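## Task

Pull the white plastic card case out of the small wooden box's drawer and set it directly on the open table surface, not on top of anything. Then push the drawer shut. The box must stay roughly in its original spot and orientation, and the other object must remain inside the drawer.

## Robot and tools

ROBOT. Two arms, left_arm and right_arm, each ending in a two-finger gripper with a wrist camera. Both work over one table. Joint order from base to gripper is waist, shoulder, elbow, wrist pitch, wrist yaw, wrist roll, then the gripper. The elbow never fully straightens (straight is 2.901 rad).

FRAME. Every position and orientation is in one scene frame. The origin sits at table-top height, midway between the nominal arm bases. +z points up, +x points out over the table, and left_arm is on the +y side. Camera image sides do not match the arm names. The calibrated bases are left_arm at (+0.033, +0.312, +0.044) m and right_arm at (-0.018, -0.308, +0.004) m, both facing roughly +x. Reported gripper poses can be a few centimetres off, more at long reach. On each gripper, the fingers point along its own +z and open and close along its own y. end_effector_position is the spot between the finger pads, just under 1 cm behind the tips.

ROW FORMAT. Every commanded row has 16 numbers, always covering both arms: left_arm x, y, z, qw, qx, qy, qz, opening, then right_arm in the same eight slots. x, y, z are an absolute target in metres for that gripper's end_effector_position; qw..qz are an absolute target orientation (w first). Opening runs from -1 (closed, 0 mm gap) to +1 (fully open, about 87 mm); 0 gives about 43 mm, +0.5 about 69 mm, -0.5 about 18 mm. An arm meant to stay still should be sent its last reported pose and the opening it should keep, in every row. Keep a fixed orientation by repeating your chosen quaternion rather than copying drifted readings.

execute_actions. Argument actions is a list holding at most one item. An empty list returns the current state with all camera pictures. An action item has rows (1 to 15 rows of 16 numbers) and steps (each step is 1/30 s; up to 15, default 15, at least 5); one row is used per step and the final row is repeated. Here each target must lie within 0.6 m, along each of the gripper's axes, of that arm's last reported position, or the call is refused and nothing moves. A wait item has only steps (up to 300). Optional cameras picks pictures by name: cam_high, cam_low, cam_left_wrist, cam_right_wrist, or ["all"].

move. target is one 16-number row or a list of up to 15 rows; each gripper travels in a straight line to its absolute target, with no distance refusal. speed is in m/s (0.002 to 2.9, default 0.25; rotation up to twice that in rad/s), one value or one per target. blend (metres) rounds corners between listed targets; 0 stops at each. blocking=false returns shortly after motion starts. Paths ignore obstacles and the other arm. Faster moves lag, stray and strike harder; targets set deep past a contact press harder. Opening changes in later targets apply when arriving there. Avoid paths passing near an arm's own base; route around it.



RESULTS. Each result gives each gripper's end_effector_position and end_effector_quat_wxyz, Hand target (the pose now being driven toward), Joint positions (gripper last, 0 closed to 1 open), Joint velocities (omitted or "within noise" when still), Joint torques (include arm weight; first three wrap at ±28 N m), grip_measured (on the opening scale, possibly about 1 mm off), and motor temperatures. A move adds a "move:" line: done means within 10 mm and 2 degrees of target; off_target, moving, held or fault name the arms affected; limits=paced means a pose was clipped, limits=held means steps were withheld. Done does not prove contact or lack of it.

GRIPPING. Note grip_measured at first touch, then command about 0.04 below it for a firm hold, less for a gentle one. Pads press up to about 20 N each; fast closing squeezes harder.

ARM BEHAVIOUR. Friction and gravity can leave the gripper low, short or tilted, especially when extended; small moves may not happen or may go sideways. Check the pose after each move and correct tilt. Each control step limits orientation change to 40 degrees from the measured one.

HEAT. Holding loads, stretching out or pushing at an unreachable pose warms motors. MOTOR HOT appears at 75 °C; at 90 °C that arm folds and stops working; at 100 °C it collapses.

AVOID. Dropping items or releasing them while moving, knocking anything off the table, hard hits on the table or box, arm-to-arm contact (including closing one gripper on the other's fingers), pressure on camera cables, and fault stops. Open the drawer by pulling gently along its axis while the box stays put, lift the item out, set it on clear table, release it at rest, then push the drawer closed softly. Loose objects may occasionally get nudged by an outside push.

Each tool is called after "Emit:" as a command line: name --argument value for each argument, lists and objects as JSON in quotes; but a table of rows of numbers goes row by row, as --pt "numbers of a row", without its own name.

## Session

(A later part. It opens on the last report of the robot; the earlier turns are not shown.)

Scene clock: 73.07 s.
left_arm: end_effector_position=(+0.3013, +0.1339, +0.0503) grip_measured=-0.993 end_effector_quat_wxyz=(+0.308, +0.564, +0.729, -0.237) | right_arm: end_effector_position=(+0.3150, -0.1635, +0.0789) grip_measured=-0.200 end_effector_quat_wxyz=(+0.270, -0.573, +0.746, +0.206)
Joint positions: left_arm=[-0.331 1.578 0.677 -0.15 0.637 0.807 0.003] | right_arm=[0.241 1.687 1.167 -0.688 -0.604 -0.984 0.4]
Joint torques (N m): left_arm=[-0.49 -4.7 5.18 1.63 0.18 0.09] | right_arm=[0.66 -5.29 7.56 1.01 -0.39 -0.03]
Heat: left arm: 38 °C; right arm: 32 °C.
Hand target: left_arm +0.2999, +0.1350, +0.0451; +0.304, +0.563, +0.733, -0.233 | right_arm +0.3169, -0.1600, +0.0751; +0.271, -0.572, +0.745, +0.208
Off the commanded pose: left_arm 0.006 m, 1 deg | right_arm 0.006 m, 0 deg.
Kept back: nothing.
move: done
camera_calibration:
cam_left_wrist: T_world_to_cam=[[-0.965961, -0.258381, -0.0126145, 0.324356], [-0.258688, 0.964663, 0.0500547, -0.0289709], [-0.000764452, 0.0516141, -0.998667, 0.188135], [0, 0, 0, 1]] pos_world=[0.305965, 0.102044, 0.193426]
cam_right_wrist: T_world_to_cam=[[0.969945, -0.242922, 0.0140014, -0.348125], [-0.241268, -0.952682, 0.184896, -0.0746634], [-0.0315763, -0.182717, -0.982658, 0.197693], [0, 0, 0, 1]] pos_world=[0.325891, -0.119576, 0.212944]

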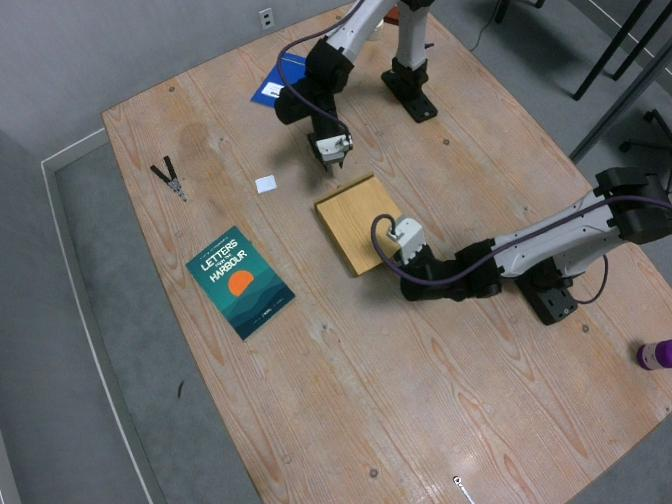

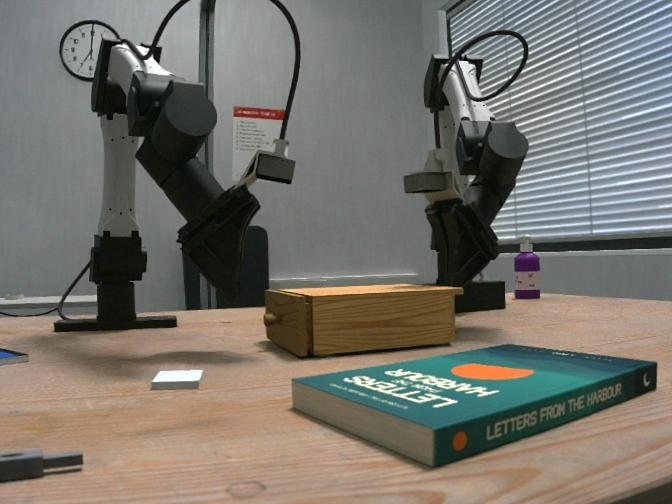

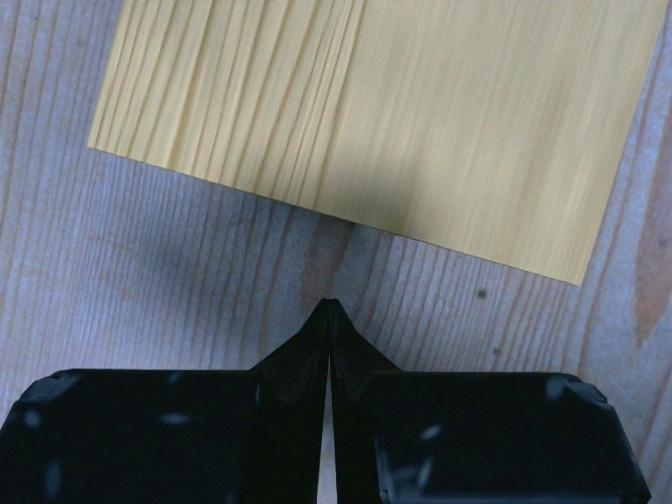

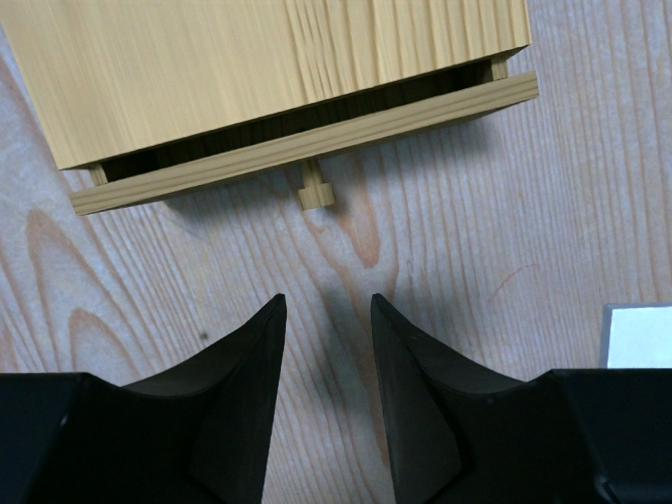

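Emit:
move --pt "0.30 0.115 0.042 0.3036 0.5625 0.733 -0.233 -1 0.320 -0.145 0.043 0.2713 -0.5721 0.7455 0.2082 -0.2" --pt "0.30 0.106 0.042 0.3036 0.5625 0.733 -0.233 -1 0.3205 -0.119 0.042 0.2713 -0.5721 0.7455 0.2082 -0.2" --pt "0.30 0.106 0.042 0.3036 0.5625 0.733 -0.233 -1 0.3205 -0.119 0.042 0.2713 -0.5721 0.7455 0.2082 -0.85" --cameras '["cam_low","cam_right_wrist","cam_left_wrist"]' --speed '[0.1,0.06,0.06]'

Scene clock: 75.67 s.
left_arm: end_effector_position=(+0.2960, +0.1078, +0.0428) grip_measured=-0.993 end_effector_quat_wxyz=(+0.301, +0.563, +0.732, -0.238) | right_arm: end_effector_position=(+0.3144, -0.1230, +0.0427) grip_measured=-0.562 end_effector_quat_wxyz=(+0.266, -0.574, +0.746, +0.209)
Joint positions: left_arm=[-0.433 1.618 0.677 -0.064 0.581 0.7 0.003] | right_arm=[0.36 1.767 1.101 -0.482 -0.562 -0.858 0.219]
Joint torques (N m): left_arm=[-0.43 -4.78 6.6 1.74 0.18 0.08] | right_arm=[0.5 -5.41 8.87 1.08 -0.31 -0.03]
Heat: left arm: 38 °C; right arm: 32 °C.
Hand target: left_arm +0.2999, +0.1060, +0.0420; +0.304, +0.562, +0.733, -0.233 | right_arm +0.3203, -0.1191, +0.0421; +0.271, -0.572, +0.745, +0.208
Off the commanded pose: left_arm 0.004 m, 1 deg | right_arm 0.007 m, 1 deg.
Kept back: nothing.
move: done
camera_calibration:
cam_left_wrist: T_world_to_cam=[[-0.965575, -0.260118, -0.00182146, 0.311968], [-0.259739, 0.963739, 0.0611812, -0.00488432], [-0.0141589, 0.0595482, -0.998125, 0.18512], [0, 0, 0, 1]] pos_world=[0.302581, 0.0748323, 0.18564]
cam_right_wrist: T_world_to_cam=[[0.971341, -0.237642, 0.0048683, -0.336642], [-0.234311, -0.95388, 0.187645, -0.0320249], [-0.0399485, -0.183408, -0.982225, 0.172073], [0, 0, 0, 1]] pos_world=[0.326364, -0.0789884, 0.176663]
Images, in order (width x height): cam_low 672x504, cam_left_wrist 672x504, cam_right_wrist 672x504.

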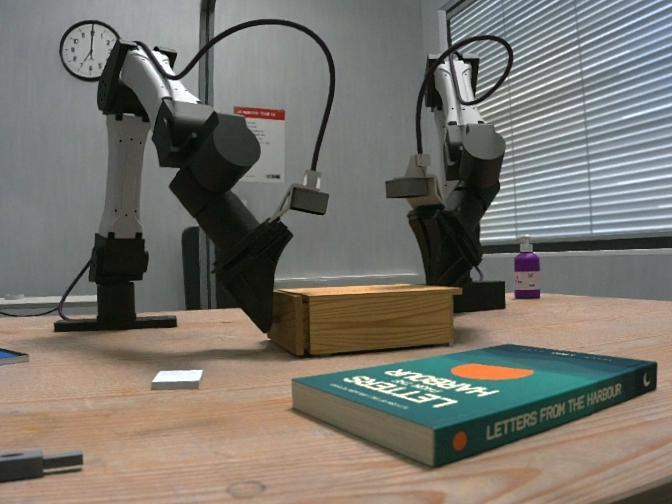

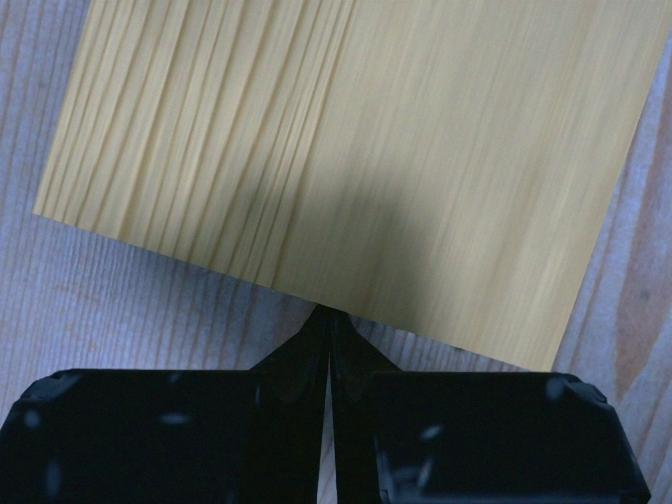

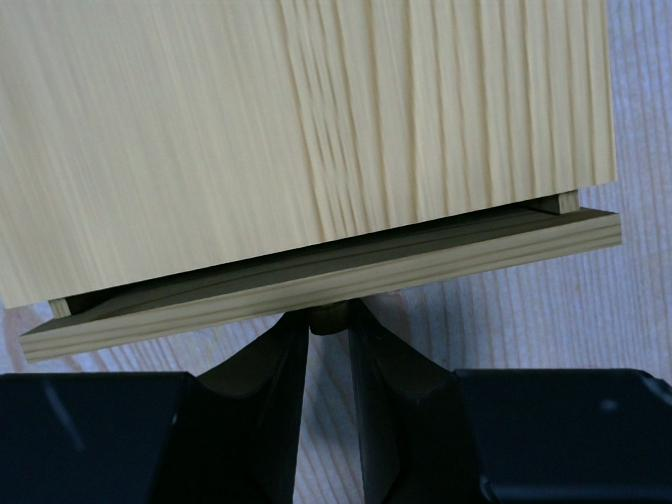

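Emit:
move --target '[0.298,0.065,0.042,0.3036,0.5625,0.733,-0.233,-1,0.319,-0.10,0.042,0.2713,-0.5721,0.7455,0.2082,-0.85]' --cameras '["cam_low","cam_right_wrist","cam_left_wrist"]' --speed 0.05

Emit:
zoom_image --camera "cam_low" --region '[200, 240, 480, 390]'

Scene clock: 77.03 s.
left_arm: end_effector_position=(+0.2943, +0.1052, +0.0296) grip_measured=-0.993 end_effector_quat_wxyz=(+0.273, +0.548, +0.769, -0.184) | right_arm: end_effector_position=(+0.3168, -0.1243, +0.0416) grip_measured=-0.558 end_effector_quat_wxyz=(+0.257, -0.565, +0.762, +0.186)
Joint positions: left_arm=[-0.523 1.647 0.696 -0.069 0.404 0.596 0.003] | right_arm=[0.381 1.767 1.11 -0.482 -0.497 -0.814 0.221]
Joint torques (N m): left_arm=[-4.04 -4.19 8.99 2.4 1.09 -0.05] | right_arm=[3.62 -4.85 9.14 1.39 -0.71 0.08]
Heat: left arm: 38 °C; right arm: 32 °C.
Hand target: left_arm +0.2952, +0.0686, +0.0444; +0.301, +0.564, +0.733, -0.232 | right_arm +0.3176, -0.1010, +0.0426; +0.270, -0.573, +0.745, +0.209
Off the commanded pose: left_arm 0.042 m, 8 deg | right_arm 0.024 m, 4 deg.
Kept back: nothing.
move: off_target (left_arm, right_arm)
camera_calibration:
cam_left_wrist: T_world_to_cam=[[-0.941413, -0.336127, -0.0275606, 0.311348], [-0.335506, 0.925087, 0.177903, 0.0208426], [-0.0343021, 0.176727, -0.983662, 0.165174], [0, 0, 0, 1]] pos_world=[0.305766, 0.0561803, 0.167348]
cam_right_wrist: T_world_to_cam=[[0.960845, -0.27646, 0.0186318, -0.341335], [-0.273191, -0.933953, 0.23043, -0.0194567], [-0.0463033, -0.226497, -0.972911, 0.167132], [0, 0, 0, 1]] pos_world=[0.330393, -0.0746822, 0.173448]
Images, in order (width x height): cam_low 672x504, cam_left_wrist 672x504, cam_right_wrist 672x504.

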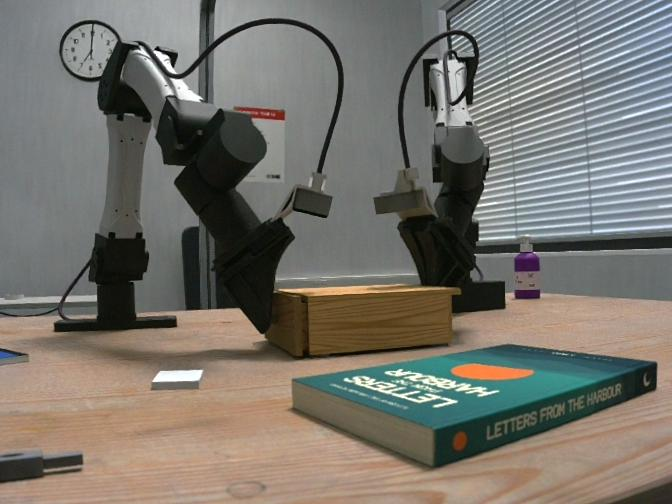

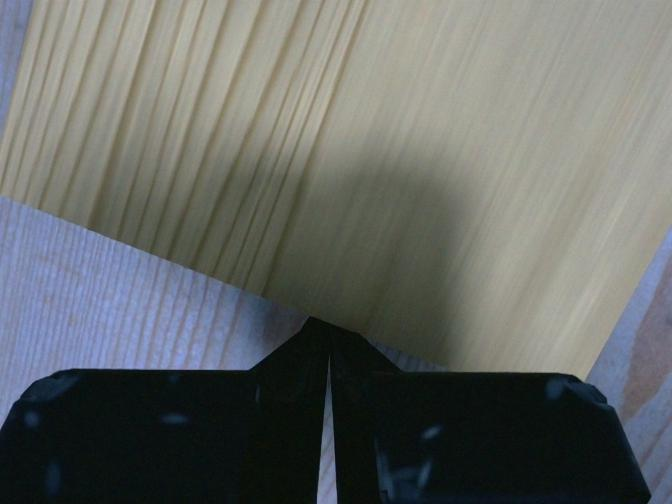

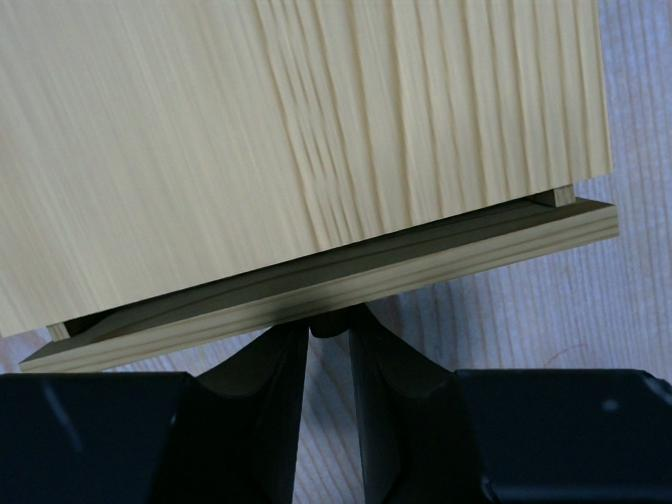

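Scaled by 1.800 from the camera's 672x504 image, which has a finer 960x720 frame.

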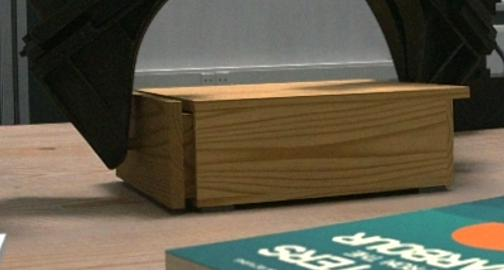

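Emit:
move --target '[0.298,0.045,0.046,0.3036,0.5625,0.733,-0.233,-1,0.319,-0.08,0.042,0.2713,-0.5721,0.7455,0.2082,-0.85]' --cameras '["cam_low","cam_right_wrist"]' --speed 0.05

Emit:
zoom_image --camera "cam_low" --region '[200, 240, 480, 390]'

Scene clock: 78.07 s.
left_arm: end_effector_position=(+0.2933, +0.1021, +0.0305) grip_measured=-0.993 end_effector_quat_wxyz=(+0.257, +0.545, +0.782, -0.161) | right_arm: end_effector_position=(+0.3168, -0.1195, +0.0421) grip_measured=-0.557 end_effector_quat_wxyz=(+0.253, -0.563, +0.768, +0.174)
Joint positions: left_arm=[-0.567 1.654 0.732 -0.118 0.331 0.556 0.003] | right_arm=[0.408 1.769 1.12 -0.482 -0.457 -0.783 0.222]
Joint torques (N m): left_arm=[-5 -4.22 9.59 2.76 1.44 -0.09] | right_arm=[6.19 -3.64 10.32 1.53 -0.86 0.34]
Heat: left arm: 38 °C; right arm: 32 °C.
Hand target: left_arm +0.2930, +0.0518, +0.0510; +0.298, +0.566, +0.733, -0.231 | right_arm +0.3158, -0.0824, +0.0436; +0.269, -0.573, +0.745, +0.209
Off the commanded pose: left_arm 0.059 m, 11 deg | right_arm 0.040 m, 5 deg.
Kept back: nothing.
move: off_target (left_arm, right_arm)
camera_calibration:
cam_right_wrist: T_world_to_cam=[[0.956904, -0.288965, 0.0288775, -0.340577], [-0.286664, -0.923992, 0.253106, -0.0105281], [-0.046456, -0.250476, -0.967008, 0.165658], [0, 0, 0, 1]] pos_world=[0.330578, -0.0666493, 0.172692]
Images, in order (width x height): cam_low 672x504, cam_right_wrist 672x504.

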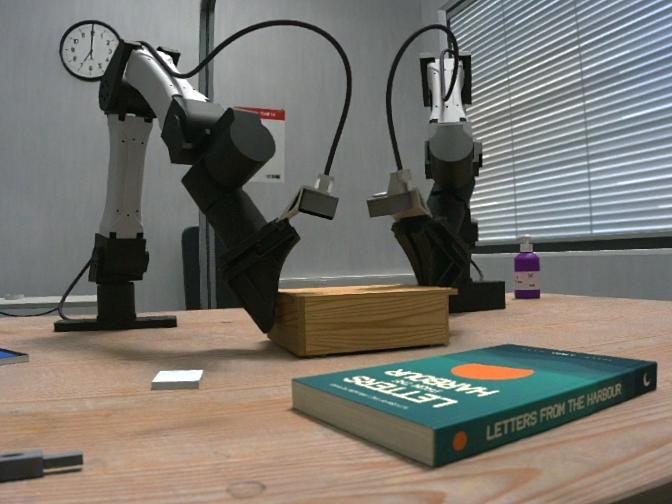

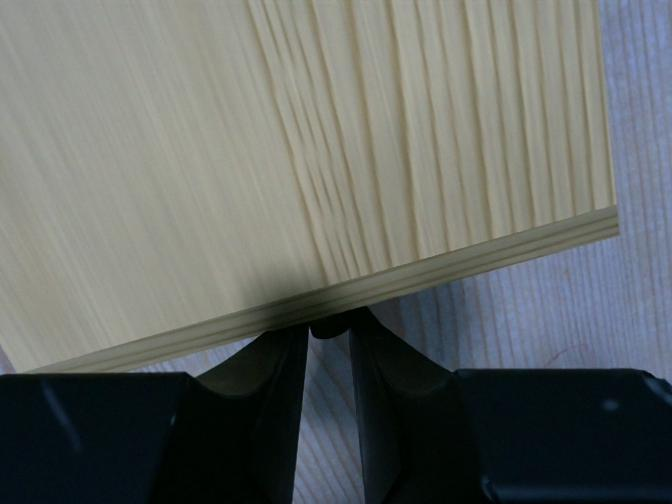

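Scaled by 1.800 from the camera's 672x504 image, which has a finer 960x720 frame.

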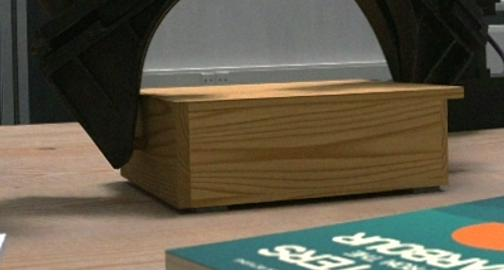

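Emit:
move --pt "0.295 0.098 0.042 0.3036 0.5625 0.733 -0.233 -1 0.319 -0.118 0.042 0.2713 -0.5721 0.7455 0.2082 -0.85" --pt "0.295 0.098 0.042 0.3036 0.5625 0.733 -0.233 -1 0.319 -0.118 0.042 0.2713 -0.5721 0.7455 0.2082 -0.1" --pt "0.295 0.15 0.06 0.3036 0.5625 0.733 -0.233 -1 0.319 -0.16 0.05 0.2713 -0.5721 0.7455 0.2082 -0.1" --pt "0.30 0.24 0.12 0.3036 0.5625 0.733 -0.233 -1 0.30 -0.30 0.13 0.2713 -0.5721 0.7455 0.2082 -0.1" --cameras '["cam_low","cam_high"]' --speed '[0.06,0.1,0.1,0.25]'

Emit:
zoom_image --camera "cam_high" --region '[230, 120, 450, 310]'

Emit:
zoom_image --camera "cam_low" --region '[200, 240, 480, 390]'

Scene clock: 82.87 s.
left_arm: end_effector_position=(+0.2947, +0.2413, +0.1142) grip_measured=-0.993 end_effector_quat_wxyz=(+0.295, +0.561, +0.738, -0.229) | right_arm: end_effector_position=(+0.2936, -0.3014, +0.1247) grip_measured=-0.100 end_effector_quat_wxyz=(+0.262, -0.569, +0.752, +0.205)
Joint positions: left_arm=[0.078 1.44 0.89 -0.844 0.748 1.304 0.003] | right_arm=[-0.202 1.676 1.364 -1.237 -0.678 -1.519 0.45]
Joint torques (N m): left_arm=[0.51 -3.73 8.44 0.78 0.62 0.23] | right_arm=[-0.09 -4.85 10.56 0.06 -0.62 -0.27]
Heat: left arm: 38 °C; right arm: 32 °C.
Hand target: left_arm +0.2999, +0.2401, +0.1199; +0.304, +0.562, +0.733, -0.233 | right_arm +0.2998, -0.3000, +0.1299; +0.271, -0.572, +0.746, +0.208
Off the commanded pose: left_arm 0.008 m, 1 deg | right_arm 0.008 m, 1 deg.
Kept back: nothing.
move: done
Images, in order (width x height): cam_high 672x504, cam_low 672x504.

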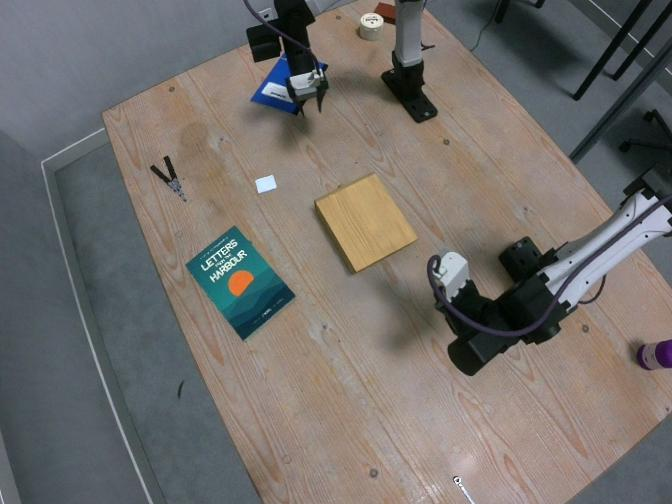

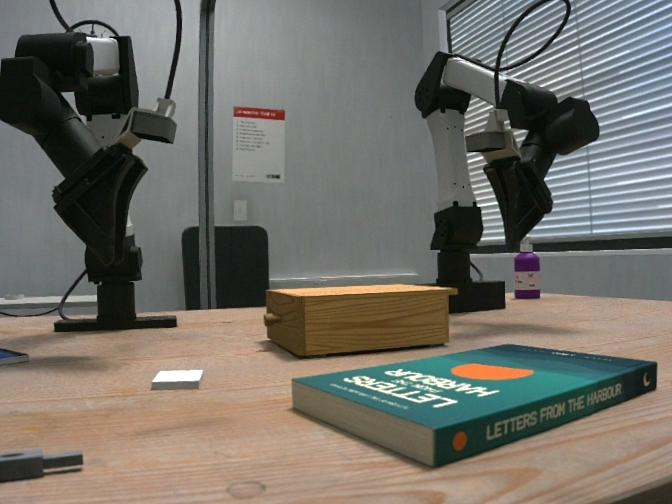

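Scaled by 2.291 from the camera's 672x504 image, which has a finer 960x720 frame.

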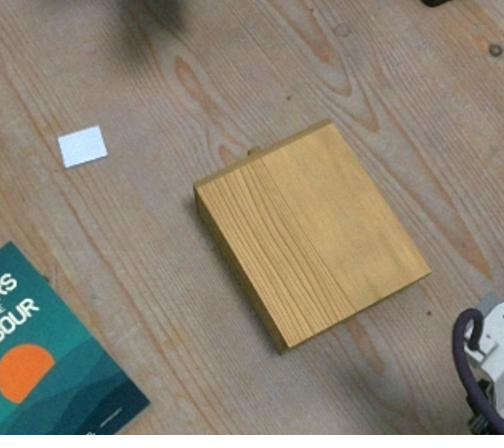

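Scaled by 1.800 from the camera's 672x504 image, which has a finer 960x720 frame.

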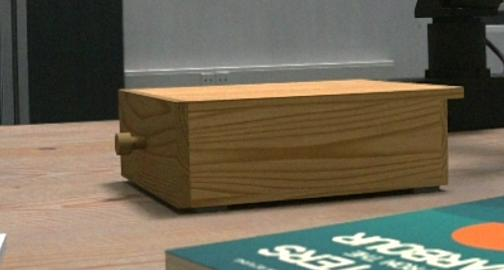

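Emit:
finished_scene --scene 2

The scene is finished: the task was done.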